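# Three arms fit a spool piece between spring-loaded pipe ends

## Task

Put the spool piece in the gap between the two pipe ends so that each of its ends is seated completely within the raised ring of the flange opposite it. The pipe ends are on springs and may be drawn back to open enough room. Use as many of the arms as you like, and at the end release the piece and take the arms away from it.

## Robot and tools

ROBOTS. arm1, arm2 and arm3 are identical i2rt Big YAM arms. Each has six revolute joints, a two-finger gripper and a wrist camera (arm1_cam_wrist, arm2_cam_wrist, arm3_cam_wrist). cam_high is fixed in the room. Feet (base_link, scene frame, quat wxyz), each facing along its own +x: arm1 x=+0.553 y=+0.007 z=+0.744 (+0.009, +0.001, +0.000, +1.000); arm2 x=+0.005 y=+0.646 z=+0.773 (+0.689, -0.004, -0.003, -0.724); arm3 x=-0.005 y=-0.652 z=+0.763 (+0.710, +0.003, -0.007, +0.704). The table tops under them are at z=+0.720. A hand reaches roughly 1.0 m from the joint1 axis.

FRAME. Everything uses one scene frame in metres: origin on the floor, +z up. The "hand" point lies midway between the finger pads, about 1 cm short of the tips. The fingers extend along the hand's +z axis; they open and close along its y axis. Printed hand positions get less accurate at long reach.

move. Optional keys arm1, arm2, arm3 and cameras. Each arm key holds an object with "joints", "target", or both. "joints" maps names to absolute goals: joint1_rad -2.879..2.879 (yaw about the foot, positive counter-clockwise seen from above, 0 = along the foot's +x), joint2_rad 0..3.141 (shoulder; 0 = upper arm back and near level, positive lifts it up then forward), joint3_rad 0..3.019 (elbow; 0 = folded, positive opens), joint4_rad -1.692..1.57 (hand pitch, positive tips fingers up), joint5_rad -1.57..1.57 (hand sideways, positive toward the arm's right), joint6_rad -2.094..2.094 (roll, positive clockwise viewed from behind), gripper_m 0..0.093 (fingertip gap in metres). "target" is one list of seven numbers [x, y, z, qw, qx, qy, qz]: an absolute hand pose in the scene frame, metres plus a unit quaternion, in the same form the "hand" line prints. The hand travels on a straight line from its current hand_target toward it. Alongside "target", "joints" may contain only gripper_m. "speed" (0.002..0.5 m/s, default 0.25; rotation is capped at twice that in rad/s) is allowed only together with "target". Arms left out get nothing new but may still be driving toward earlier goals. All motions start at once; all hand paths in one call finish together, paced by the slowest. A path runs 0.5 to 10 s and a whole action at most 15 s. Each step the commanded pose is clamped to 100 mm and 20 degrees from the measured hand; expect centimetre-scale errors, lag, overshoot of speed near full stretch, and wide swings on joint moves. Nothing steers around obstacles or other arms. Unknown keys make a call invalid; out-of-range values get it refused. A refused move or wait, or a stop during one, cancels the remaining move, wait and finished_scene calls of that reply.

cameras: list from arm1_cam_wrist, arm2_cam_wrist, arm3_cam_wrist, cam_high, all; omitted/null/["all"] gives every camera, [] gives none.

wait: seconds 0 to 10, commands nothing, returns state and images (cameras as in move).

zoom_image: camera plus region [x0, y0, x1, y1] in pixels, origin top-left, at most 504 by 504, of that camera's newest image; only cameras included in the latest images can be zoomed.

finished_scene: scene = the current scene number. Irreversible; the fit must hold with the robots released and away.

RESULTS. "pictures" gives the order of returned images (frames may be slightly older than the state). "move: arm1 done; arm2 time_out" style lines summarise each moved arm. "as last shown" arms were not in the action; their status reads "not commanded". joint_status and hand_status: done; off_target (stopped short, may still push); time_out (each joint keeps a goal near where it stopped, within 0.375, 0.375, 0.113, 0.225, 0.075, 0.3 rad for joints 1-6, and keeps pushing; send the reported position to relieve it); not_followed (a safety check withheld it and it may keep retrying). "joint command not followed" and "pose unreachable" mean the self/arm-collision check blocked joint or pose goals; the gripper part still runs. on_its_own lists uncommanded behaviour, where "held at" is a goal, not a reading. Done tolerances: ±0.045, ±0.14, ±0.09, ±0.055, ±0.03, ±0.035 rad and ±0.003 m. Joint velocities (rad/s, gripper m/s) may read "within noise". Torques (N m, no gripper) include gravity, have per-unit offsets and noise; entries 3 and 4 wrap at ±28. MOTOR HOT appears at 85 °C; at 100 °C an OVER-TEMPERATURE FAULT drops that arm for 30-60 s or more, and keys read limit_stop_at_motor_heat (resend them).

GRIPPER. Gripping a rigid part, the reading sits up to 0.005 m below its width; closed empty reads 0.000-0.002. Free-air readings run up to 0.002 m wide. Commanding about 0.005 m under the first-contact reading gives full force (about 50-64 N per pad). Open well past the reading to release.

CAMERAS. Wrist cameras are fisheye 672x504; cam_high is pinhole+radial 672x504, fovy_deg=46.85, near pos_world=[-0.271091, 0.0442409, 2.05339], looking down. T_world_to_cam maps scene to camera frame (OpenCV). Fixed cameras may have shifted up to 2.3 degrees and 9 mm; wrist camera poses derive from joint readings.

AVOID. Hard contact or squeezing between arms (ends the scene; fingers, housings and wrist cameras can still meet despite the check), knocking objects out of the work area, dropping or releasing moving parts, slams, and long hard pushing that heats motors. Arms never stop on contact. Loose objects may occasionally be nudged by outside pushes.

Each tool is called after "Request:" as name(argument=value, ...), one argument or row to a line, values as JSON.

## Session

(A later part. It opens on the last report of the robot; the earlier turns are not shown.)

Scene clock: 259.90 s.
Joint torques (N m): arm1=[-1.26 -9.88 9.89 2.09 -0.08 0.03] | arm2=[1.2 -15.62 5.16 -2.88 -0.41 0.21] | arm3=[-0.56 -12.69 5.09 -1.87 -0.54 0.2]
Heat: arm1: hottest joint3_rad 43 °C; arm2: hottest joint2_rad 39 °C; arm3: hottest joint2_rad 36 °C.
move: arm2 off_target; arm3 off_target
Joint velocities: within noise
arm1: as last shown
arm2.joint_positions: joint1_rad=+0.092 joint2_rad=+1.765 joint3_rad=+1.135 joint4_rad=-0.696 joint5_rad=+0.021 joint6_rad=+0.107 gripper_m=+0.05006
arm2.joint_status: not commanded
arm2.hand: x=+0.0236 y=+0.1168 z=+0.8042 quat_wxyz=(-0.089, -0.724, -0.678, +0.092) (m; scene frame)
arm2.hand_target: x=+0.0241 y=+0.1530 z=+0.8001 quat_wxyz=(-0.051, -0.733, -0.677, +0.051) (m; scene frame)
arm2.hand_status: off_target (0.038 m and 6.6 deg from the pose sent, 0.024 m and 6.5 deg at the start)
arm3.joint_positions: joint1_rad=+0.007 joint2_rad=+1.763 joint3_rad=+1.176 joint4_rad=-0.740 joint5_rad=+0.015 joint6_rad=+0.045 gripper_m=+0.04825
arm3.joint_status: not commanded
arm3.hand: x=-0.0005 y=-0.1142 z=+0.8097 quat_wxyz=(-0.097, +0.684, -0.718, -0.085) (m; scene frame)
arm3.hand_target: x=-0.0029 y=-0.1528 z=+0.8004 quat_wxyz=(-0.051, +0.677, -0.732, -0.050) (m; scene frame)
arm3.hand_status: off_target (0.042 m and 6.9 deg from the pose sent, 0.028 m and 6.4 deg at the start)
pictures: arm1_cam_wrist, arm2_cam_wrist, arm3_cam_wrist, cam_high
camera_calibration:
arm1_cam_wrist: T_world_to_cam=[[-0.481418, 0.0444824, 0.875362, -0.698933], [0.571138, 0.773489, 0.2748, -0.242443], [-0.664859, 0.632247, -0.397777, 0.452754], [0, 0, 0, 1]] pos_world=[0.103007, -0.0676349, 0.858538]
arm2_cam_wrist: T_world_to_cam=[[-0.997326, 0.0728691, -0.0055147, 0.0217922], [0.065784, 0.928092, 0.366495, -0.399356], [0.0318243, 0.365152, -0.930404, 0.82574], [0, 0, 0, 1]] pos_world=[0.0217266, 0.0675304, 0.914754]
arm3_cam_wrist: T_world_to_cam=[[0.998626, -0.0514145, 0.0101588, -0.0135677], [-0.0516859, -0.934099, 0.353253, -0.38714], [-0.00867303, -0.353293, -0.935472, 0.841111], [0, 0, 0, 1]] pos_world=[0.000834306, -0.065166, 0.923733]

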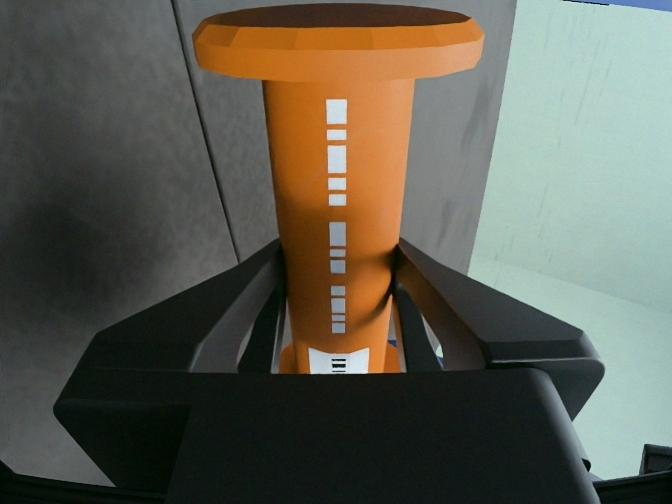

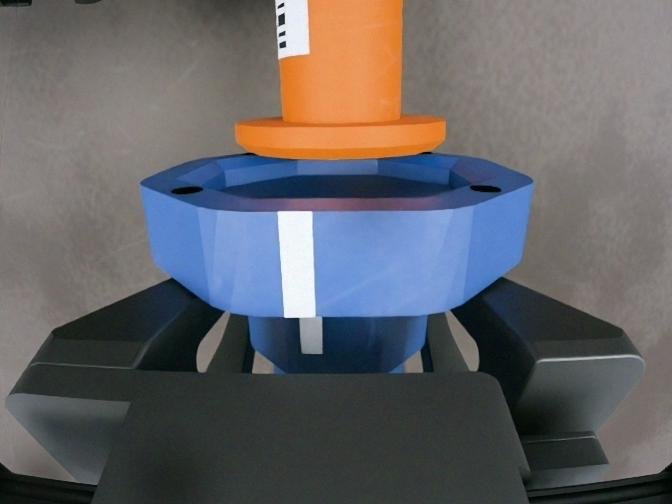

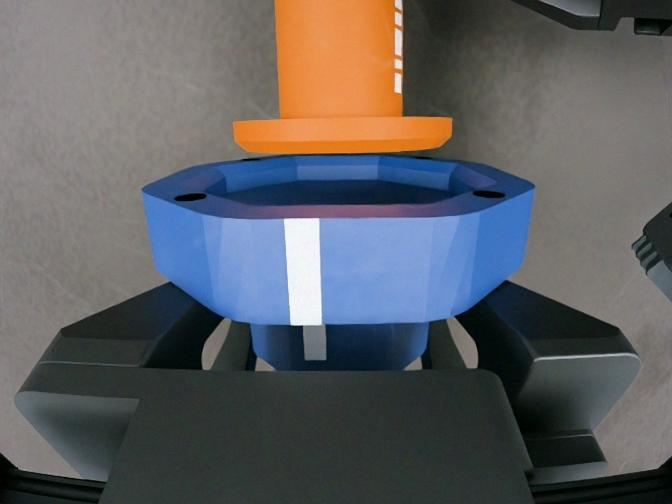

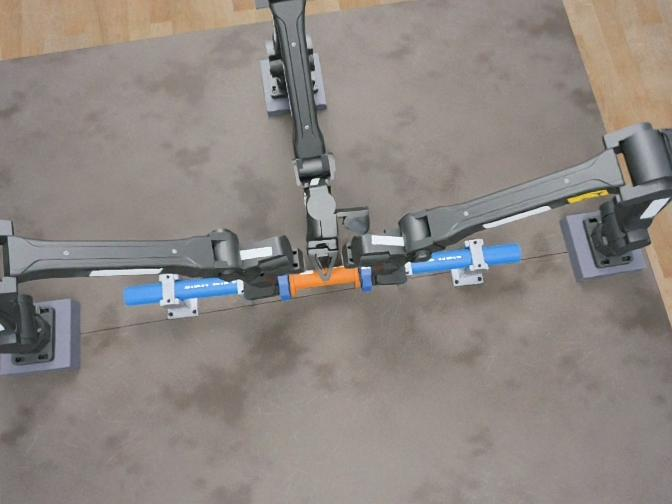

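Request:
move(
  arm2={"target":[0.0235,0.125,0.80,0.09,0.727,0.676,-0.09],"speed":0.03},
  arm3={"target":[-0.0005,-0.125,0.80,-0.09,0.684,-0.719,-0.085],"speed":0.03},
)

Request:
zoom_image(
  camera="cam_high",
  region=[220, 150, 440, 340],
)

Scene clock: 276.40 s.
Joint torques (N m): arm1=[-1.32 -9.99 9.87 2.09 -0.06 0.08] | arm2=[1.14 -14.86 5.48 0.47 -0.08 0.14] | arm3=[-0.73 -12.34 5.96 0.88 -0.41 0]
Heat: arm1: hottest joint3_rad 43 °C; arm2: hottest joint2_rad 36 °C; arm3: hottest joint2_rad 35 °C.
move: arm2 off_target; arm3 off_target
Joint velocities: within noise
arm1.joint_positions: joint1_rad=+0.030 joint2_rad=+1.624 joint3_rad=+0.623 joint4_rad=+0.496 joint5_rad=+0.079 joint6_rad=-1.527 gripper_m=+0.03482
arm1.joint_status: not commanded
arm1.hand: x=+0.0222 y=+0.0153 z=+0.8105 quat_wxyz=(-0.374, +0.632, +0.583, -0.346) (m; scene frame)
arm1.hand_target: x=-0.0010 y=+0.0191 z=+0.8388 quat_wxyz=(-0.395, +0.620, +0.572, -0.364) (m; scene frame)
arm1.hand_status: not commanded
arm2.joint_positions: joint1_rad=+0.092 joint2_rad=+1.767 joint3_rad=+1.130 joint4_rad=-0.666 joint5_rad=+0.021 joint6_rad=+0.106 gripper_m=+0.05006
arm2.joint_status: not commanded
arm2.hand: x=+0.0236 y=+0.1118 z=+0.8032 quat_wxyz=(-0.098, -0.723, -0.677, +0.099) (m; scene frame)
arm2.hand_target: x=+0.0235 y=+0.1247 z=+0.7999 quat_wxyz=(-0.090, -0.726, -0.675, +0.090) (m; scene frame)
arm2.hand_status: off_target (0.014 m and 1.5 deg from the pose sent, 0.009 m and 0.4 deg at the start)
arm3.joint_positions: joint1_rad=+0.006 joint2_rad=+1.765 joint3_rad=+1.169 joint4_rad=-0.704 joint5_rad=+0.015 joint6_rad=+0.045 gripper_m=+0.04825
arm3.joint_status: not commanded
arm3.hand: x=-0.0003 y=-0.1089 z=+0.8083 quat_wxyz=(-0.106, +0.683, -0.717, -0.095) (m; scene frame)
arm3.hand_target: x=-0.0005 y=-0.1248 z=+0.8000 quat_wxyz=(-0.090, +0.684, -0.719, -0.085) (m; scene frame)
arm3.hand_status: off_target (0.018 m and 2.2 deg from the pose sent, 0.015 m and 0.8 deg at the start)
pictures: arm1_cam_wrist, arm2_cam_wrist, arm3_cam_wrist, cam_high
camera_calibration:
arm1_cam_wrist: T_world_to_cam=[[-0.483774, 0.040276, 0.874266, -0.696834], [0.56861, 0.773853, 0.27899, -0.245498], [-0.665316, 0.632084, -0.397271, 0.452028], [0, 0, 0, 1]] pos_world=[0.103223, -0.0676743, 0.857287]
arm2_cam_wrist: T_world_to_cam=[[-0.99735, 0.0723026, -0.00803399, 0.0242509], [0.0651172, 0.936516, 0.344524, -0.3776], [0.0324339, 0.343088, -0.938743, 0.835834], [0, 0, 0, 1]] pos_world=[0.0216655, 0.065111, 0.91492]
arm3_cam_wrist: T_world_to_cam=[[0.99865, -0.0511448, 0.0090663, -0.0126015], [-0.0512855, -0.94322, 0.328187, -0.362442], [-0.00823353, -0.328209, -0.944569, 0.851663], [0, 0, 0, 1]] pos_world=[0.00100875, -0.0629835, 0.923517]

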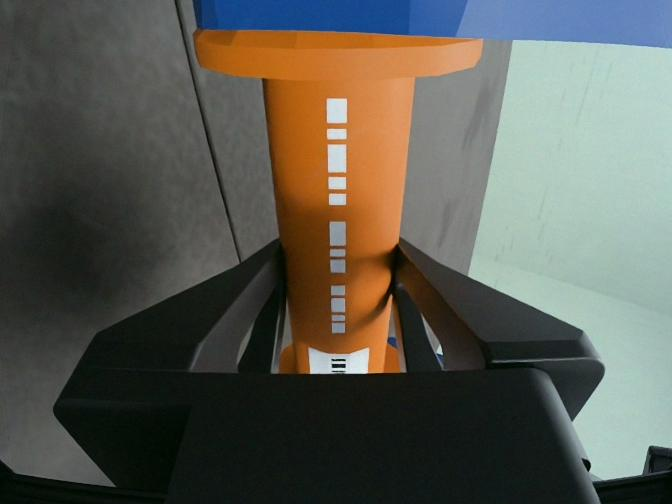

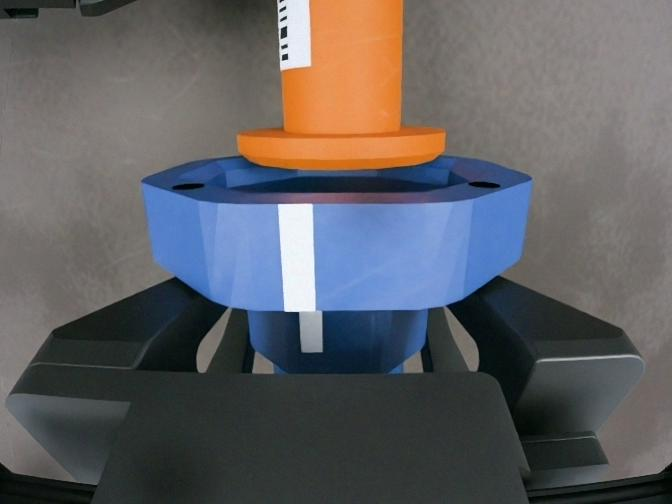

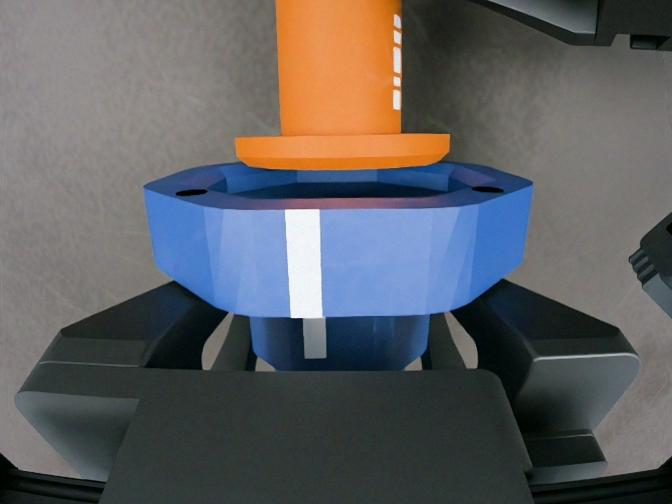

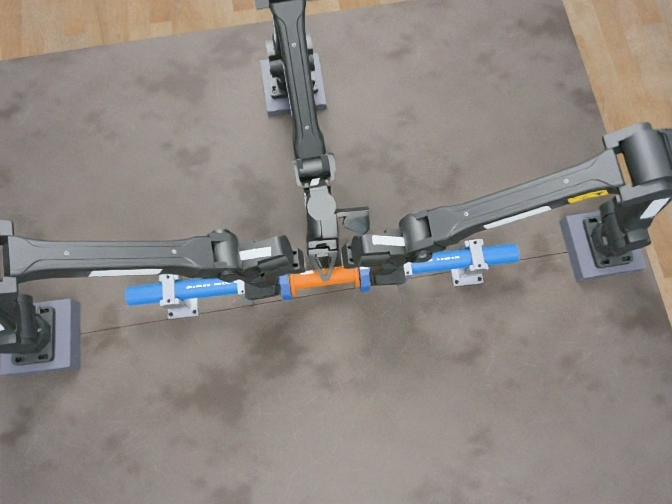

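Scaled by 2.291 from the camera's 672x504 image, which has a finer 960x720 frame.

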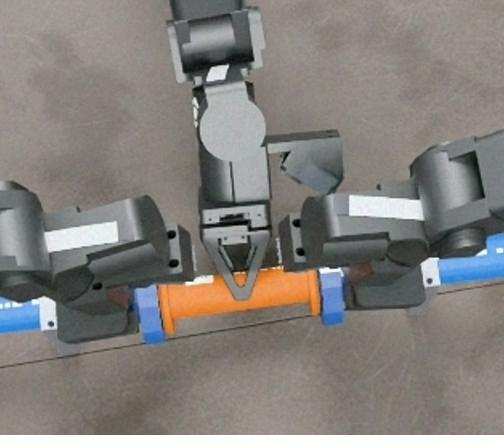

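Request:
move(
  arm2={"target":[0.024,0.185,0.80,0.04,0.733,0.677,-0.04],"speed":0.06},
  arm3={"target":[-0.003,-0.185,0.80,-0.04,0.678,-0.733,-0.04],"speed":0.06},
  cameras=["arm1_cam_wrist","cam_high"],
)

Request:
move(
  arm1={"target":[-0.003,0.019,0.855,-0.395,0.620,0.572,-0.364],"speed":0.1},
)

Request:
zoom_image(
  camera="cam_high",
  region=[220, 150, 440, 340],
)

Scene clock: 296.23 s.
Joint torques (N m): arm1=[-1.26 -10.05 9.81 2.09 -0.06 0.08] | arm2=[1.26 -18.2 1.39 -4.04 -0.48 0.24] | arm3=[-0.15 -15.56 1.69 -3.6 -0.57 0.25]
Heat: arm1: hottest joint3_rad 42 °C; arm2: hottest joint2_rad 36 °C; arm3: hottest joint2_rad 33 °C.
move: arm2 off_target; arm3 off_target
Joint velocities: within noise
arm1.joint_positions: joint1_rad=+0.030 joint2_rad=+1.624 joint3_rad=+0.624 joint4_rad=+0.496 joint5_rad=+0.078 joint6_rad=-1.527 gripper_m=+0.03482
arm1.joint_status: not commanded
arm1.hand: x=+0.0217 y=+0.0153 z=+0.8110 quat_wxyz=(-0.374, +0.632, +0.583, -0.347) (m; scene frame)
arm1.hand_target: x=-0.0010 y=+0.0190 z=+0.8389 quat_wxyz=(-0.395, +0.620, +0.572, -0.364) (m; scene frame)
arm1.hand_status: not commanded
arm2.joint_positions: joint1_rad=+0.092 joint2_rad=+1.759 joint3_rad=+1.121 joint4_rad=-0.672 joint5_rad=+0.021 joint6_rad=+0.106 gripper_m=+0.05006
arm2.joint_status: not commanded
arm2.hand: x=+0.0234 y=+0.1169 z=+0.8036 quat_wxyz=(-0.095, -0.723, -0.677, +0.097) (m; scene frame)
arm2.hand_target: x=+0.0238 y=+0.1784 z=+0.7984 quat_wxyz=(-0.041, -0.734, -0.677, +0.042) (m; scene frame)
arm2.hand_status: off_target (0.068 m and 9.2 deg from the pose sent, 0.073 m and 9.6 deg at the start)
arm3.joint_positions: joint1_rad=+0.006 joint2_rad=+1.755 joint3_rad=+1.159 joint4_rad=-0.712 joint5_rad=+0.015 joint6_rad=+0.045 gripper_m=+0.04825
arm3.joint_status: not commanded
arm3.hand: x=-0.0004 y=-0.1146 z=+0.8091 quat_wxyz=(-0.103, +0.683, -0.717, -0.092) (m; scene frame)
arm3.hand_target: x=-0.0028 y=-0.1783 z=+0.7989 quat_wxyz=(-0.042, +0.678, -0.733, -0.040) (m; scene frame)
arm3.hand_status: off_target (0.071 m and 9.6 deg from the pose sent, 0.077 m and 10.0 deg at the start)
pictures: arm1_cam_wrist, cam_high
camera_calibration:
arm1_cam_wrist: T_world_to_cam=[[-0.482789, 0.0402861, 0.87481, -0.697959], [0.568669, 0.774097, 0.278188, -0.244645], [-0.665981, 0.631784, -0.396635, 0.451429], [0, 0, 0, 1]] pos_world=[0.102798, -0.0677087, 0.857692]

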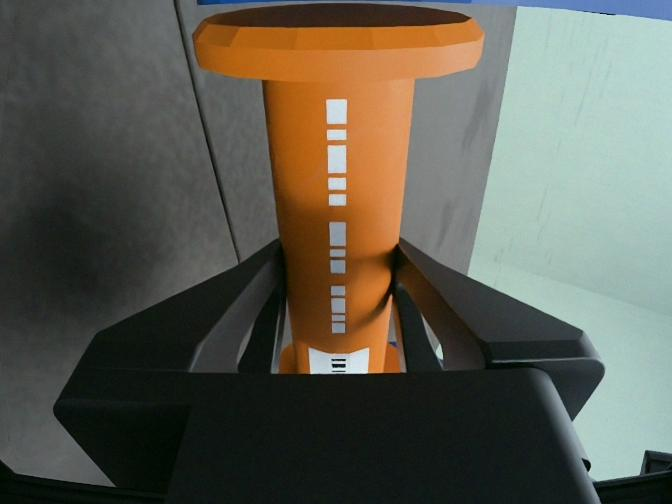

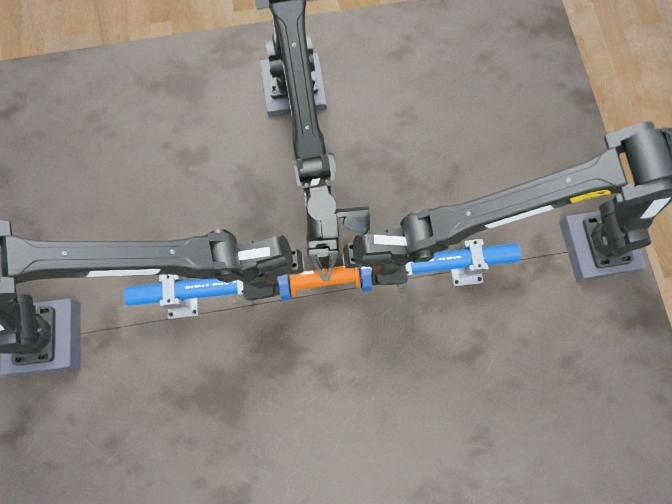

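Scene clock: 297.30 s.
Joint torques (N m): arm1=[-1.2 -11.34 10.15 2.07 -0.06 0.08] | arm2=[1.32 -18.26 1.39 -4.05 -0.47 0.24] | arm3=[-0.62 -15.74 1.63 -3.29 -0.61 0.24]
Heat: arm1: hottest joint3_rad 42 °C; arm2: hottest joint2_rad 36 °C; arm3: hottest joint2_rad 33 °C.
move: arm1 off_target
Joint velocities: within noise
arm1.joint_positions: joint1_rad=+0.030 joint2_rad=+1.598 joint3_rad=+0.633 joint4_rad=+0.440 joint5_rad=+0.078 joint6_rad=-1.527 gripper_m=+0.03482
arm1.joint_status: not commanded
arm1.hand: x=+0.0231 y=+0.0153 z=+0.8160 quat_wxyz=(-0.368, +0.635, +0.587, -0.340) (m; scene frame)
arm1.hand_target: x=-0.0005 y=+0.0190 z=+0.8557 quat_wxyz=(-0.395, +0.620, +0.572, -0.364) (m; scene frame)
arm1.hand_status: off_target (0.047 m and 4.8 deg from the pose sent, 0.051 m and 3.6 deg at the start)
arm2.joint_positions: joint1_rad=+0.092 joint2_rad=+1.759 joint3_rad=+1.120 joint4_rad=-0.672 joint5_rad=+0.021 joint6_rad=+0.106 gripper_m=+0.05006
arm2.joint_status: not commanded
arm2.hand: x=+0.0234 y=+0.1171 z=+0.8035 quat_wxyz=(-0.095, -0.723, -0.677, +0.097) (m; scene frame)
arm2.hand_target: x=+0.0238 y=+0.1786 z=+0.7983 quat_wxyz=(-0.041, -0.734, -0.677, +0.042) (m; scene frame)
arm2.hand_status: not commanded
arm3: as last shown
pictures: arm1_cam_wrist, arm2_cam_wrist, arm3_cam_wrist, cam_high
camera_calibration:
arm1_cam_wrist: T_world_to_cam=[[-0.501365, 0.0400753, 0.864307, -0.692747], [0.562586, 0.774037, 0.290453, -0.256694], [-0.657366, 0.63187, -0.410621, 0.465528], [0, 0, 0, 1]] pos_world=[0.103116, -0.0677012, 0.864459]
arm2_cam_wrist: T_world_to_cam=[[-0.997352, 0.0723776, -0.00716088, 0.0229355], [0.0652455, 0.933862, 0.351631, -0.388026], [0.0321375, 0.350233, -0.936111, 0.831271], [0, 0, 0, 1]] pos_world=[0.0214768, 0.0695644, 0.914769]
arm3_cam_wrist: T_world_to_cam=[[0.998639, -0.0513851, 0.00898027, -0.0127658], [-0.0514152, -0.940547, 0.335749, -0.373822], [-0.00880613, -0.335754, -0.941909, 0.847582], [0, 0, 0, 1]] pos_world=[0.000992162, -0.0676744, 0.92397]

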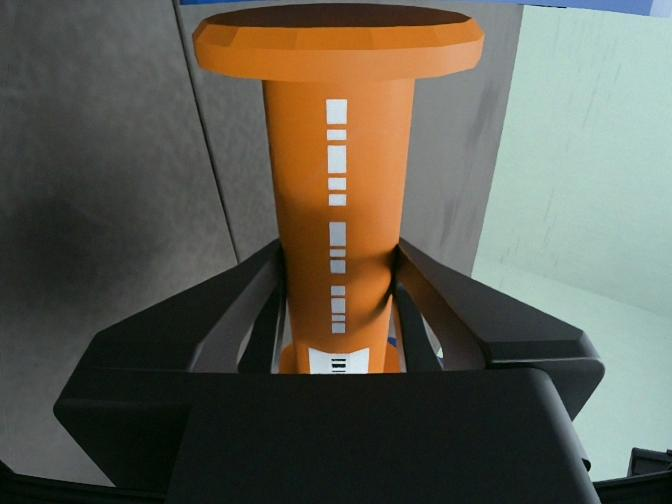

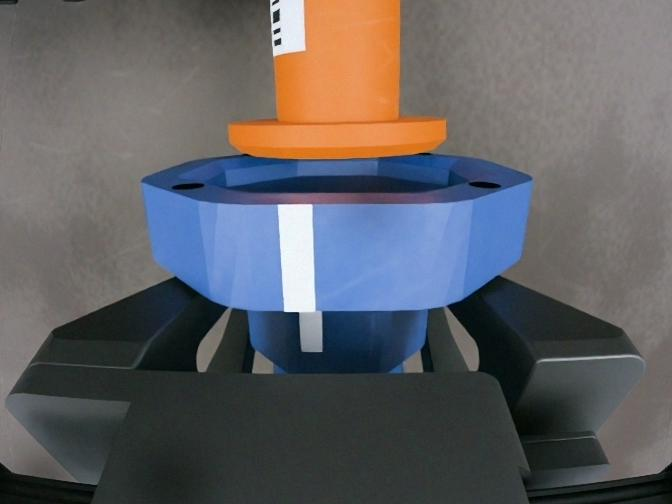

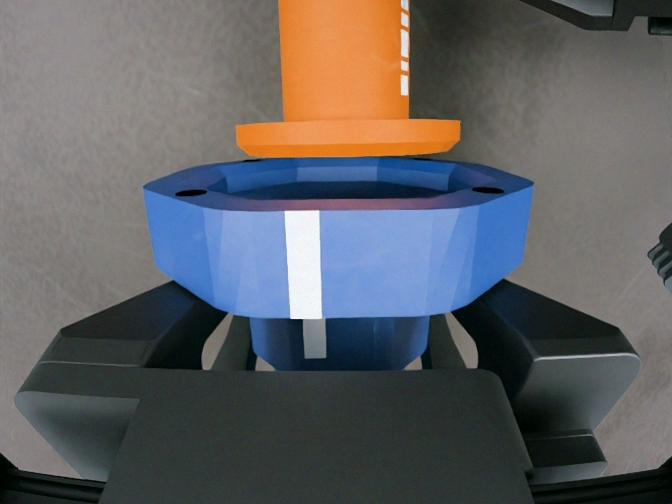

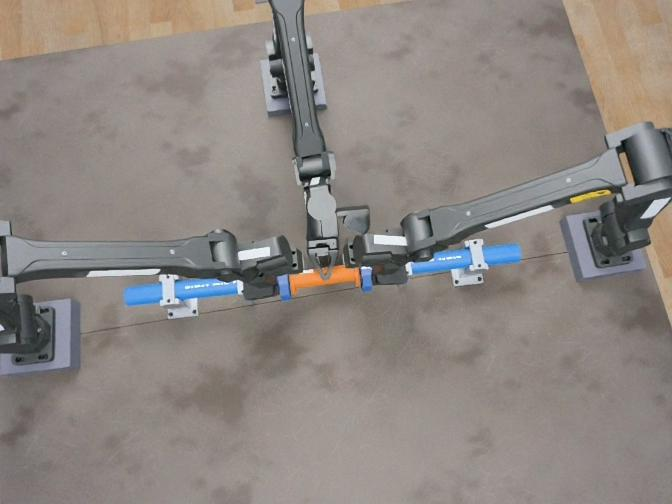

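Scaled by 2.291 from the camera's 672x504 image, which has a finer 960x720 frame.

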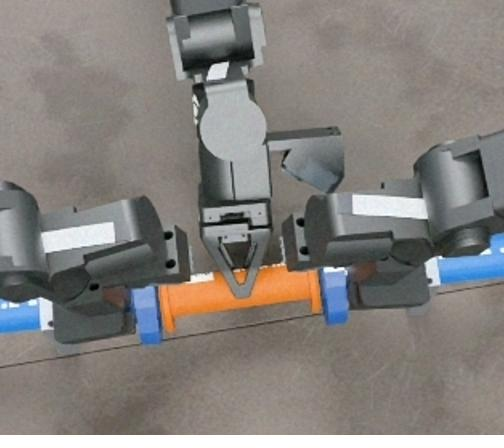

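Request:
move(
  arm1={"target":[-0.003,0.019,0.872,-0.395,0.620,0.572,-0.364],"speed":0.1},
)

Request:
zoom_image(
  camera="arm2_cam_wrist",
  region=[120, 60, 560, 330],
)

Request:
zoom_image(
  camera="arm1_cam_wrist",
  region=[100, 0, 672, 120],
)

Scene clock: 304.30 s.
Joint torques (N m): arm1=[-1.32 -11.16 10.74 2.03 -0.05 0.08] | arm2=[1.32 -18.2 1.39 -4.03 -0.48 0.24] | arm3=[0.21 -16.32 1.4 -3.38 -0.49 0.26]
Heat: arm1: hottest joint3_rad 43 °C; arm2: hottest joint2_rad 36 °C; arm3: hottest joint2_rad 34 °C.
move: arm1 off_target
Joint velocities: within noise
arm1.joint_positions: joint1_rad=+0.030 joint2_rad=+1.554 joint3_rad=+0.643 joint4_rad=+0.382 joint5_rad=+0.078 joint6_rad=-1.527 gripper_m=+0.03482
arm1.joint_status: not commanded
arm1.hand: x=+0.0234 y=+0.0153 z=+0.8305 quat_wxyz=(-0.367, +0.636, +0.588, -0.339) (m; scene frame)
arm1.hand_target: x=-0.0002 y=+0.0190 z=+0.8727 quat_wxyz=(-0.395, +0.620, +0.572, -0.364) (m; scene frame)
arm1.hand_status: off_target (0.049 m and 5.0 deg from the pose sent, 0.062 m and 4.8 deg at the start)
arm2, arm3: as last shown
pictures: arm1_cam_wrist, arm2_cam_wrist, arm3_cam_wrist, cam_high
camera_calibration:
arm1_cam_wrist: T_world_to_cam=[[-0.504329, 0.0400416, 0.862583, -0.703575], [0.561584, 0.774028, 0.292412, -0.262706], [-0.655954, 0.631884, -0.412851, 0.473511], [0, 0, 0, 1]] pos_world=[0.1033, -0.0676903, 0.879199]
arm2_cam_wrist: T_world_to_cam=[[-0.997352, 0.0723776, -0.00716088, 0.0229355], [0.0652455, 0.933862, 0.351631, -0.388026], [0.0321375, 0.350233, -0.936111, 0.831271], [0, 0, 0, 1]] pos_world=[0.0214768, 0.0695644, 0.914769]
arm3_cam_wrist: T_world_to_cam=[[0.998639, -0.0513851, 0.00898027, -0.0127658], [-0.0514152, -0.940547, 0.335749, -0.373822], [-0.00880613, -0.335754, -0.941909, 0.847582], [0, 0, 0, 1]] pos_world=[0.000992162, -0.0676744, 0.92397]

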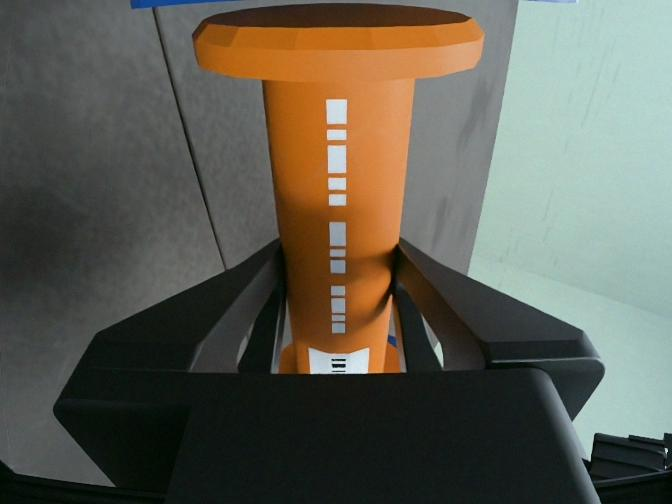

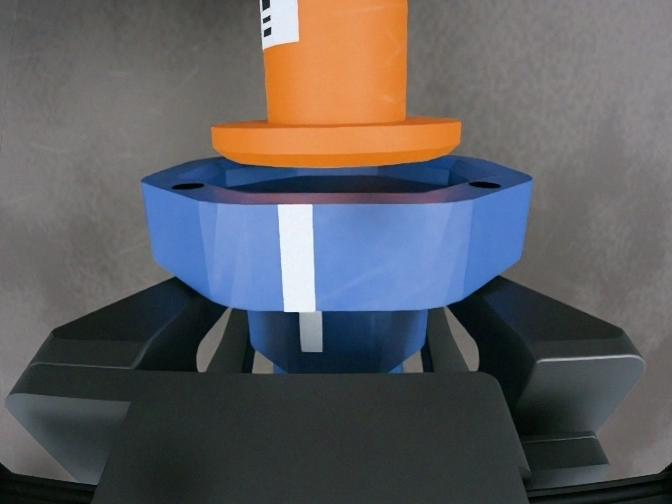

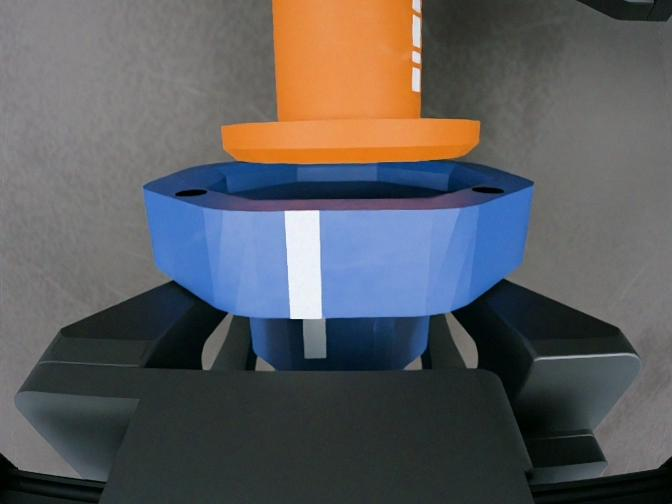

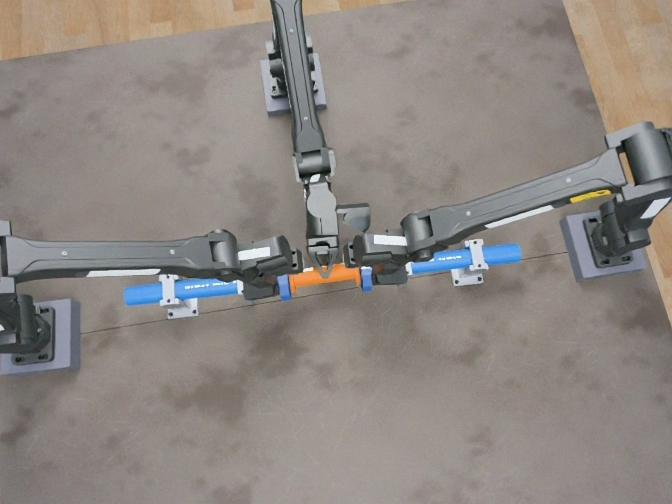

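Scaled by 1.145 from the camera's 672x504 image, which has a finer 960x720 frame.

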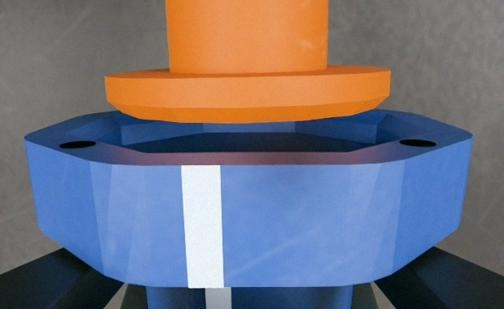

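Region (100, 0, 672, 120) is 572x120 pixels. A region can be at most 504 by 504 pixels.

Request:
move(
  arm1={"target":[-0.005,0.019,0.850,-0.395,0.620,0.572,-0.364],"speed":0.1},
  cameras=["arm2_cam_wrist","arm3_cam_wrist"],
)

Scene clock: 356.40 s.
Joint torques (N m): arm1=[-1.26 -10.11 9.62 3.48 -0.06 0.08] | arm2=[1.32 -18.2 1.39 -4.04 -0.48 0.24] | arm3=[-1.08 -15.97 1.66 -3.44 -0.54 0.21]
Heat: arm1: hottest joint3_rad 44 °C; arm2: hottest joint2_rad 37 °C; arm3: hottest joint2_rad 35 °C.
move: arm1 off_target
Joint velocities: within noise
arm1.joint_positions: joint1_rad=+0.030 joint2_rad=+1.597 joint3_rad=+0.643 joint4_rad=+0.422 joint5_rad=+0.078 joint6_rad=-1.527 gripper_m=+0.03482
arm1.joint_status: not commanded
arm1.hand: x=+0.0208 y=+0.0153 z=+0.8171 quat_wxyz=(-0.366, +0.637, +0.589, -0.338) (m; scene frame)
arm1.hand_target: x=-0.0026 y=+0.0190 z=+0.8507 quat_wxyz=(-0.395, +0.620, +0.572, -0.364) (m; scene frame)
arm1.hand_status: off_target (0.042 m and 5.2 deg from the pose sent, 0.035 m and 5.0 deg at the start)
arm2, arm3: as last shown
pictures: arm2_cam_wrist, arm3_cam_wrist
camera_calibration:
arm2_cam_wrist: T_world_to_cam=[[-0.997352, 0.0723776, -0.00716088, 0.0229355], [0.0652455, 0.933862, 0.351631, -0.388026], [0.0321375, 0.350233, -0.936111, 0.831271], [0, 0, 0, 1]] pos_world=[0.0214768, 0.0695644, 0.914769]
arm3_cam_wrist: T_world_to_cam=[[0.998639, -0.0513851, 0.00898027, -0.0127658], [-0.0514152, -0.940547, 0.335749, -0.373822], [-0.00880613, -0.335754, -0.941909, 0.847582], [0, 0, 0, 1]] pos_world=[0.000992162, -0.0676744, 0.92397]

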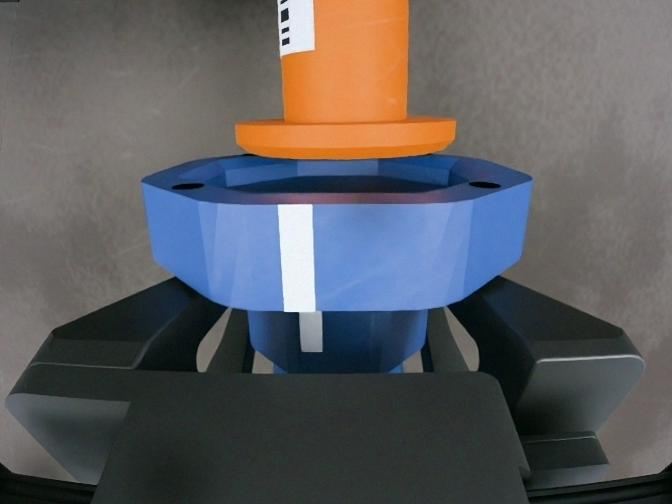

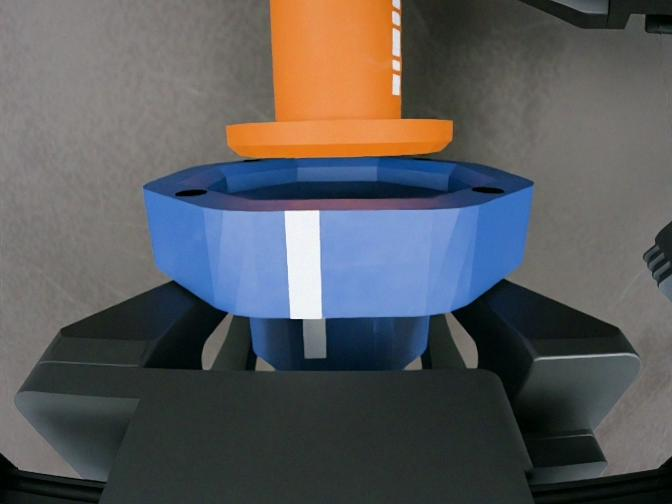

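Request:
move(
  arm2={"target":[0.0235,0.120,0.80,0.09,0.727,0.676,-0.09],"speed":0.04},
  arm3={"target":[-0.0005,-0.120,0.80,-0.09,0.684,-0.719,-0.085],"speed":0.04},
)

Request:
zoom_image(
  camera="arm2_cam_wrist",
  region=[120, 60, 560, 330],
)

Request:
zoom_image(
  camera="arm3_cam_wrist",
  region=[120, 60, 560, 330],
)

Scene clock: 362.83 s.
Joint torques (N m): arm1=[-1.2 -10.11 9.59 3.47 -0.06 0.09] | arm2=[1.14 -13.45 7.54 -0.18 -0.15 0.13] | arm3=[-0.26 -12.22 7.66 0.21 -0.42 0.01]
Heat: arm1: hottest joint3_rad 44 °C; arm2: hottest joint2_rad 37 °C; arm3: hottest joint2_rad 35 °C.
move: arm2 off_target; arm3 off_target
Joint velocities: within noise
arm1: as last shown
arm1.joint_positions: joint1_rad=+0.030 joint2_rad=+1.597 joint3_rad=+0.643 joint4_rad=+0.422 joint5_rad=+0.078 joint6_rad=-1.528 gripper_m=+0.03482
arm1.hand: x=+0.0208 y=+0.0153 z=+0.8169 quat_wxyz=(-0.366, +0.636, +0.589, -0.337) (m; scene frame)
arm2.joint_positions: joint1_rad=+0.092 joint2_rad=+1.761 joint3_rad=+1.121 joint4_rad=-0.652 joint5_rad=+0.022 joint6_rad=+0.106 gripper_m=+0.05006
arm2.joint_status: not commanded
arm2.hand: x=+0.0234 y=+0.1119 z=+0.8043 quat_wxyz=(-0.102, -0.722, -0.676, +0.104) (m; scene frame)
arm2.hand_target: x=+0.0235 y=+0.1200 z=+0.8001 quat_wxyz=(-0.090, -0.726, -0.675, +0.090) (m; scene frame)
arm2.hand_status: off_target (0.009 m and 2.1 deg from the pose sent, 0.005 m and 1.1 deg at the start)
arm3.joint_positions: joint1_rad=+0.006 joint2_rad=+1.761 joint3_rad=+1.163 joint4_rad=-0.694 joint5_rad=+0.015 joint6_rad=+0.044 gripper_m=+0.04825
arm3.joint_status: not commanded
arm3.hand: x=-0.0003 y=-0.1090 z=+0.8089 quat_wxyz=(-0.109, +0.682, -0.716, -0.098) (m; scene frame)
arm3.hand_target: x=-0.0005 y=-0.1200 z=+0.8002 quat_wxyz=(-0.090, +0.684, -0.719, -0.085) (m; scene frame)
arm3.hand_status: off_target (0.014 m and 2.6 deg from the pose sent, 0.011 m and 1.7 deg at the start)
pictures: arm1_cam_wrist, arm2_cam_wrist, arm3_cam_wrist, cam_high
camera_calibration:
arm1_cam_wrist: T_world_to_cam=[[-0.507736, 0.0384831, 0.860653, -0.691484], [0.559837, 0.774059, 0.295661, -0.259824], [-0.654818, 0.631942, -0.414562, 0.467546], [0, 0, 0, 1]] pos_world=[0.100526, -0.0677326, 0.865774]
arm2_cam_wrist: T_world_to_cam=[[-0.997356, 0.0722443, -0.00782435, 0.0238167], [0.0655138, 0.940538, 0.33331, -0.369556], [0.0314389, 0.331916, -0.942785, 0.841283], [0, 0, 0, 1]] pos_world=[0.0215158, 0.0666254, 0.916512]
arm3_cam_wrist: T_world_to_cam=[[0.99867, -0.0508001, 0.00877329, -0.012332], [-0.0509323, -0.945959, 0.320261, -0.356593], [-0.00797007, -0.320281, -0.947289, 0.855261], [0, 0, 0, 1]] pos_world=[0.000970045, -0.0640244, 0.92449]

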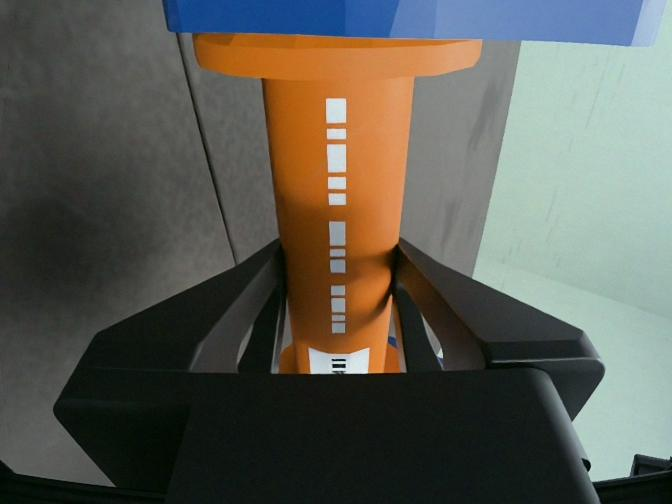

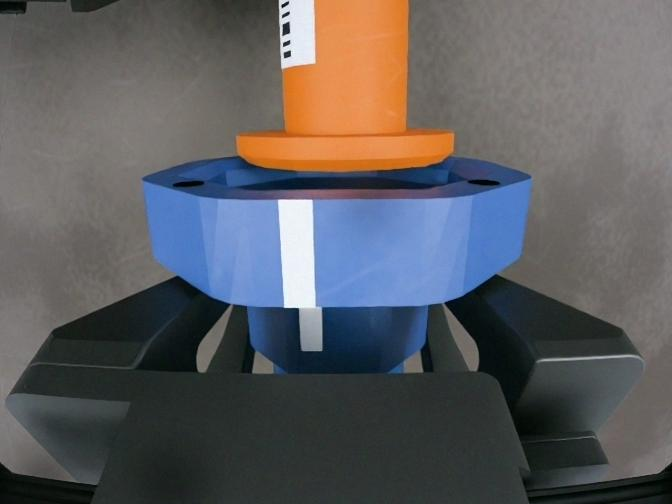

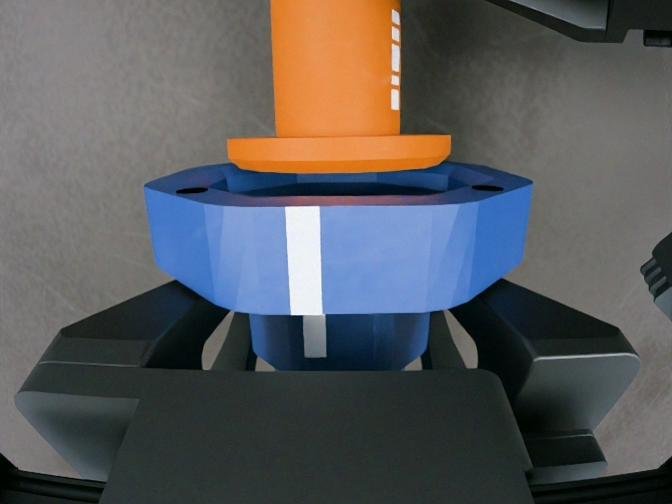

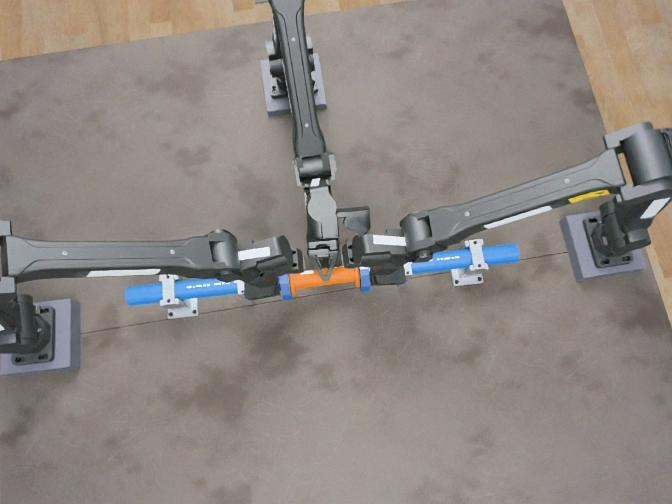

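Scaled by 1.145 from the camera's 672x504 image, which has a finer 960x720 frame.

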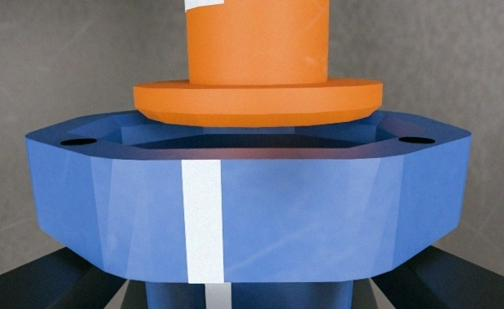

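Scaled by 1.145 from the camera's 672x504 image, which has a finer 960x720 frame.

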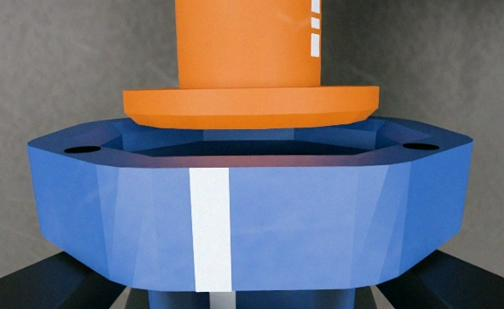

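Request:
move(
  arm2={"target":[0.024,0.180,0.80,0.04,0.733,0.677,-0.04],"speed":0.06},
  arm3={"target":[-0.003,-0.180,0.80,-0.04,0.678,-0.733,-0.04],"speed":0.06},
  cameras=[],
)

Request:
move(
  arm1={"target":[-0.0035,0.019,0.877,-0.395,0.620,0.572,-0.364],"speed":0.1},
  cameras=[],
)

Request:
move(
  arm2={"target":[0.0235,0.120,0.80,0.09,0.727,0.676,-0.09],"speed":0.04},
  arm3={"target":[-0.0005,-0.120,0.80,-0.09,0.684,-0.719,-0.085],"speed":0.04},
)

Request:
zoom_image(
  camera="arm2_cam_wrist",
  region=[120, 60, 560, 330],
)

Request:
zoom_image(
  camera="arm3_cam_wrist",
  region=[120, 60, 560, 330],
)

Scene clock: 383.63 s.
Joint torques (N m): arm1=[-1.26 -10.17 9.61 3.47 -0.05 0.09] | arm2=[1.26 -17.73 2.39 -4.14 -0.54 0.24] | arm3=[-0.62 -15.74 2.32 -3.21 -0.56 0.26]
Heat: arm1: hottest joint3_rad 44 °C; arm2: hottest joint2_rad 34 °C; arm3: hottest joint2_rad 32 °C.
move: arm2 off_target; arm3 off_target
Joint velocities: within noise
arm1: as last shown
arm2.joint_positions: joint1_rad=+0.092 joint2_rad=+1.760 joint3_rad=+1.121 joint4_rad=-0.673 joint5_rad=+0.022 joint6_rad=+0.106 gripper_m=+0.05006
arm2.joint_status: not commanded
arm2.hand: x=+0.0232 y=+0.1169 z=+0.8032 quat_wxyz=(-0.094, -0.723, -0.677, +0.097) (m; scene frame)
arm2.hand_target: x=+0.0239 y=+0.1744 z=+0.7988 quat_wxyz=(-0.041, -0.734, -0.677, +0.042) (m; scene frame)
arm2.hand_status: off_target (0.063 m and 9.1 deg from the pose sent, 0.068 m and 10.3 deg at the start)
arm3.joint_positions: joint1_rad=+0.006 joint2_rad=+1.757 joint3_rad=+1.163 joint4_rad=-0.716 joint5_rad=+0.015 joint6_rad=+0.045 gripper_m=+0.04825
arm3.joint_status: not commanded
arm3.hand: x=-0.0004 y=-0.1140 z=+0.8091 quat_wxyz=(-0.102, +0.683, -0.717, -0.091) (m; scene frame)
arm3.hand_target: x=-0.0028 y=-0.1741 z=+0.7994 quat_wxyz=(-0.042, +0.678, -0.733, -0.040) (m; scene frame)
arm3.hand_status: off_target (0.067 m and 9.4 deg from the pose sent, 0.072 m and 10.5 deg at the start)
pictures: none
No camera images: "cameras" was empty.

Scene clock: 384.80 s.
Joint torques (N m): arm1=[-1.26 -10.99 10.89 2.04 -0.06 0.1] | arm2=[1.32 -17.73 2.39 -4.15 -0.53 0.24] | arm3=[-0.73 -14.8 2.28 -3.43 -0.55 0.25]
Heat: arm1: hottest joint3_rad 44 °C; arm2: hottest joint2_rad 34 °C; arm3: hottest joint2_rad 32 °C.
move: arm1 off_target
Joint velocities: within noise
arm1.joint_positions: joint1_rad=+0.030 joint2_rad=+1.542 joint3_rad=+0.649 joint4_rad=+0.365 joint5_rad=+0.078 joint6_rad=-1.528 gripper_m=+0.03482
arm1.joint_status: not commanded
arm1.hand: x=+0.0226 y=+0.0153 z=+0.8358 quat_wxyz=(-0.368, +0.635, +0.588, -0.339) (m; scene frame)
arm1.hand_target: x=-0.0008 y=+0.0190 z=+0.8777 quat_wxyz=(-0.395, +0.620, +0.572, -0.364) (m; scene frame)
arm1.hand_status: off_target (0.049 m and 4.9 deg from the pose sent, 0.065 m and 5.2 deg at the start)
arm2, arm3: as last shown
pictures: none
No camera images: "cameras" was empty.

Scene clock: 387.03 s.
Joint torques (N m): arm1=[-1.26 -10.99 10.88 2.06 -0.06 0.1] | arm2=[1.08 -13.98 7.16 -0.58 -0.2 0.14] | arm3=[-0.56 -12.28 7.24 -0.1 -0.43 -0.01]
Heat: arm1: hottest joint3_rad 44 °C; arm2: hottest joint2_rad 34 °C; arm3: hottest joint2_rad 32 °C.
move: arm2 off_target; arm3 off_target
Joint velocities: within noise
arm1: as last shown
arm1.hand_target: x=-0.0008 y=+0.0190 z=+0.8778 quat_wxyz=(-0.395, +0.620, +0.572, -0.364) (m; scene frame)
arm2.joint_positions: joint1_rad=+0.092 joint2_rad=+1.766 joint3_rad=+1.126 joint4_rad=-0.640 joint5_rad=+0.023 joint6_rad=+0.105 gripper_m=+0.05006
arm2.joint_status: not commanded
arm2.hand: x=+0.0233 y=+0.1076 z=+0.8041 quat_wxyz=(-0.106, -0.722, -0.676, +0.108) (m; scene frame)
arm2.hand_target: x=+0.0236 y=+0.1199 z=+0.8000 quat_wxyz=(-0.090, -0.726, -0.675, +0.090) (m; scene frame)
arm2.hand_status: off_target (0.013 m and 2.8 deg from the pose sent, 0.004 m and 1.0 deg at the start)
arm3.joint_positions: joint1_rad=+0.006 joint2_rad=+1.764 joint3_rad=+1.168 joint4_rad=-0.683 joint5_rad=+0.016 joint6_rad=+0.044 gripper_m=+0.04825
arm3.joint_status: not commanded
arm3.hand: x=-0.0002 y=-0.1043 z=+0.8099 quat_wxyz=(-0.113, +0.682, -0.716, -0.102) (m; scene frame)
arm3.hand_target: x=-0.0005 y=-0.1197 z=+0.8004 quat_wxyz=(-0.090, +0.684, -0.719, -0.085) (m; scene frame)
arm3.hand_status: off_target (0.019 m and 3.3 deg from the pose sent, 0.011 m and 1.6 deg at the start)
pictures: arm1_cam_wrist, arm2_cam_wrist, arm3_cam_wrist, cam_high
camera_calibration:
arm1_cam_wrist: T_world_to_cam=[[-0.503462, 0.0385317, 0.863158, -0.709067], [0.561298, 0.774074, 0.292838, -0.264145], [-0.656864, 0.631922, -0.411344, 0.473932], [0, 0, 0, 1]] pos_world=[0.102585, -0.0676987, 0.884338]
arm2_cam_wrist: T_world_to_cam=[[-0.997393, 0.0717386, -0.00777585, 0.0241337], [0.0653963, 0.944204, 0.322803, -0.357346], [0.0304994, 0.321453, -0.946434, 0.846659], [0, 0, 0, 1]] pos_world=[0.0216172, 0.0635147, 0.916847]
arm3_cam_wrist: T_world_to_cam=[[0.998674, -0.0506909, 0.00901422, -0.0124231], [-0.0509991, -0.949924, 0.308291, -0.34315], [-0.00706473, -0.308342, -0.951249, 0.862188], [0, 0, 0, 1]] pos_world=[0.000997422, -0.0607476, 0.926058]

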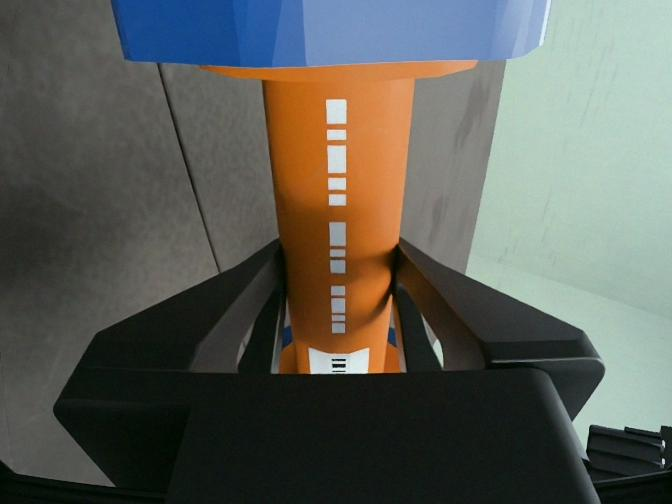

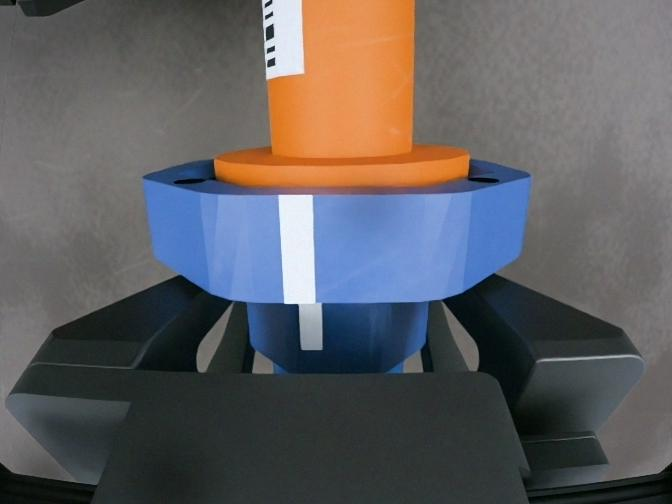

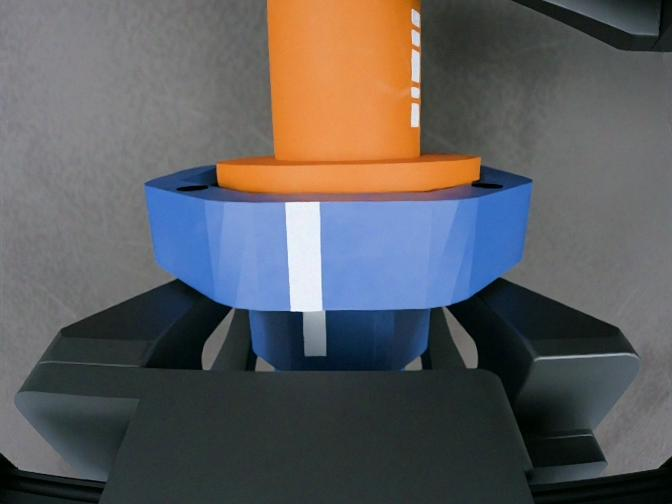

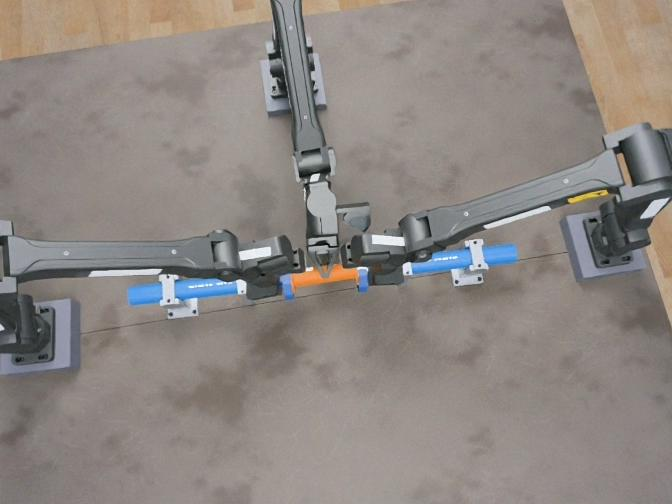

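Scaled by 1.145 from the camera's 672x504 image, which has a finer 960x720 frame.

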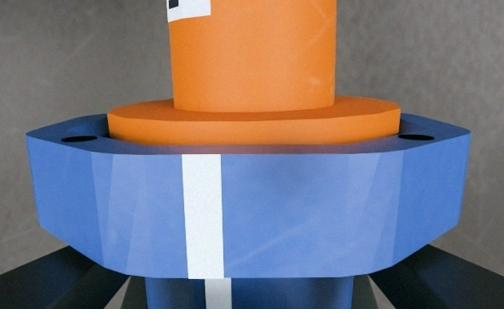

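Scaled by 1.145 from the camera's 672x504 image, which has a finer 960x720 frame.

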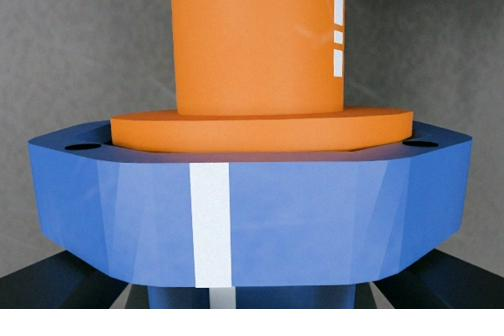

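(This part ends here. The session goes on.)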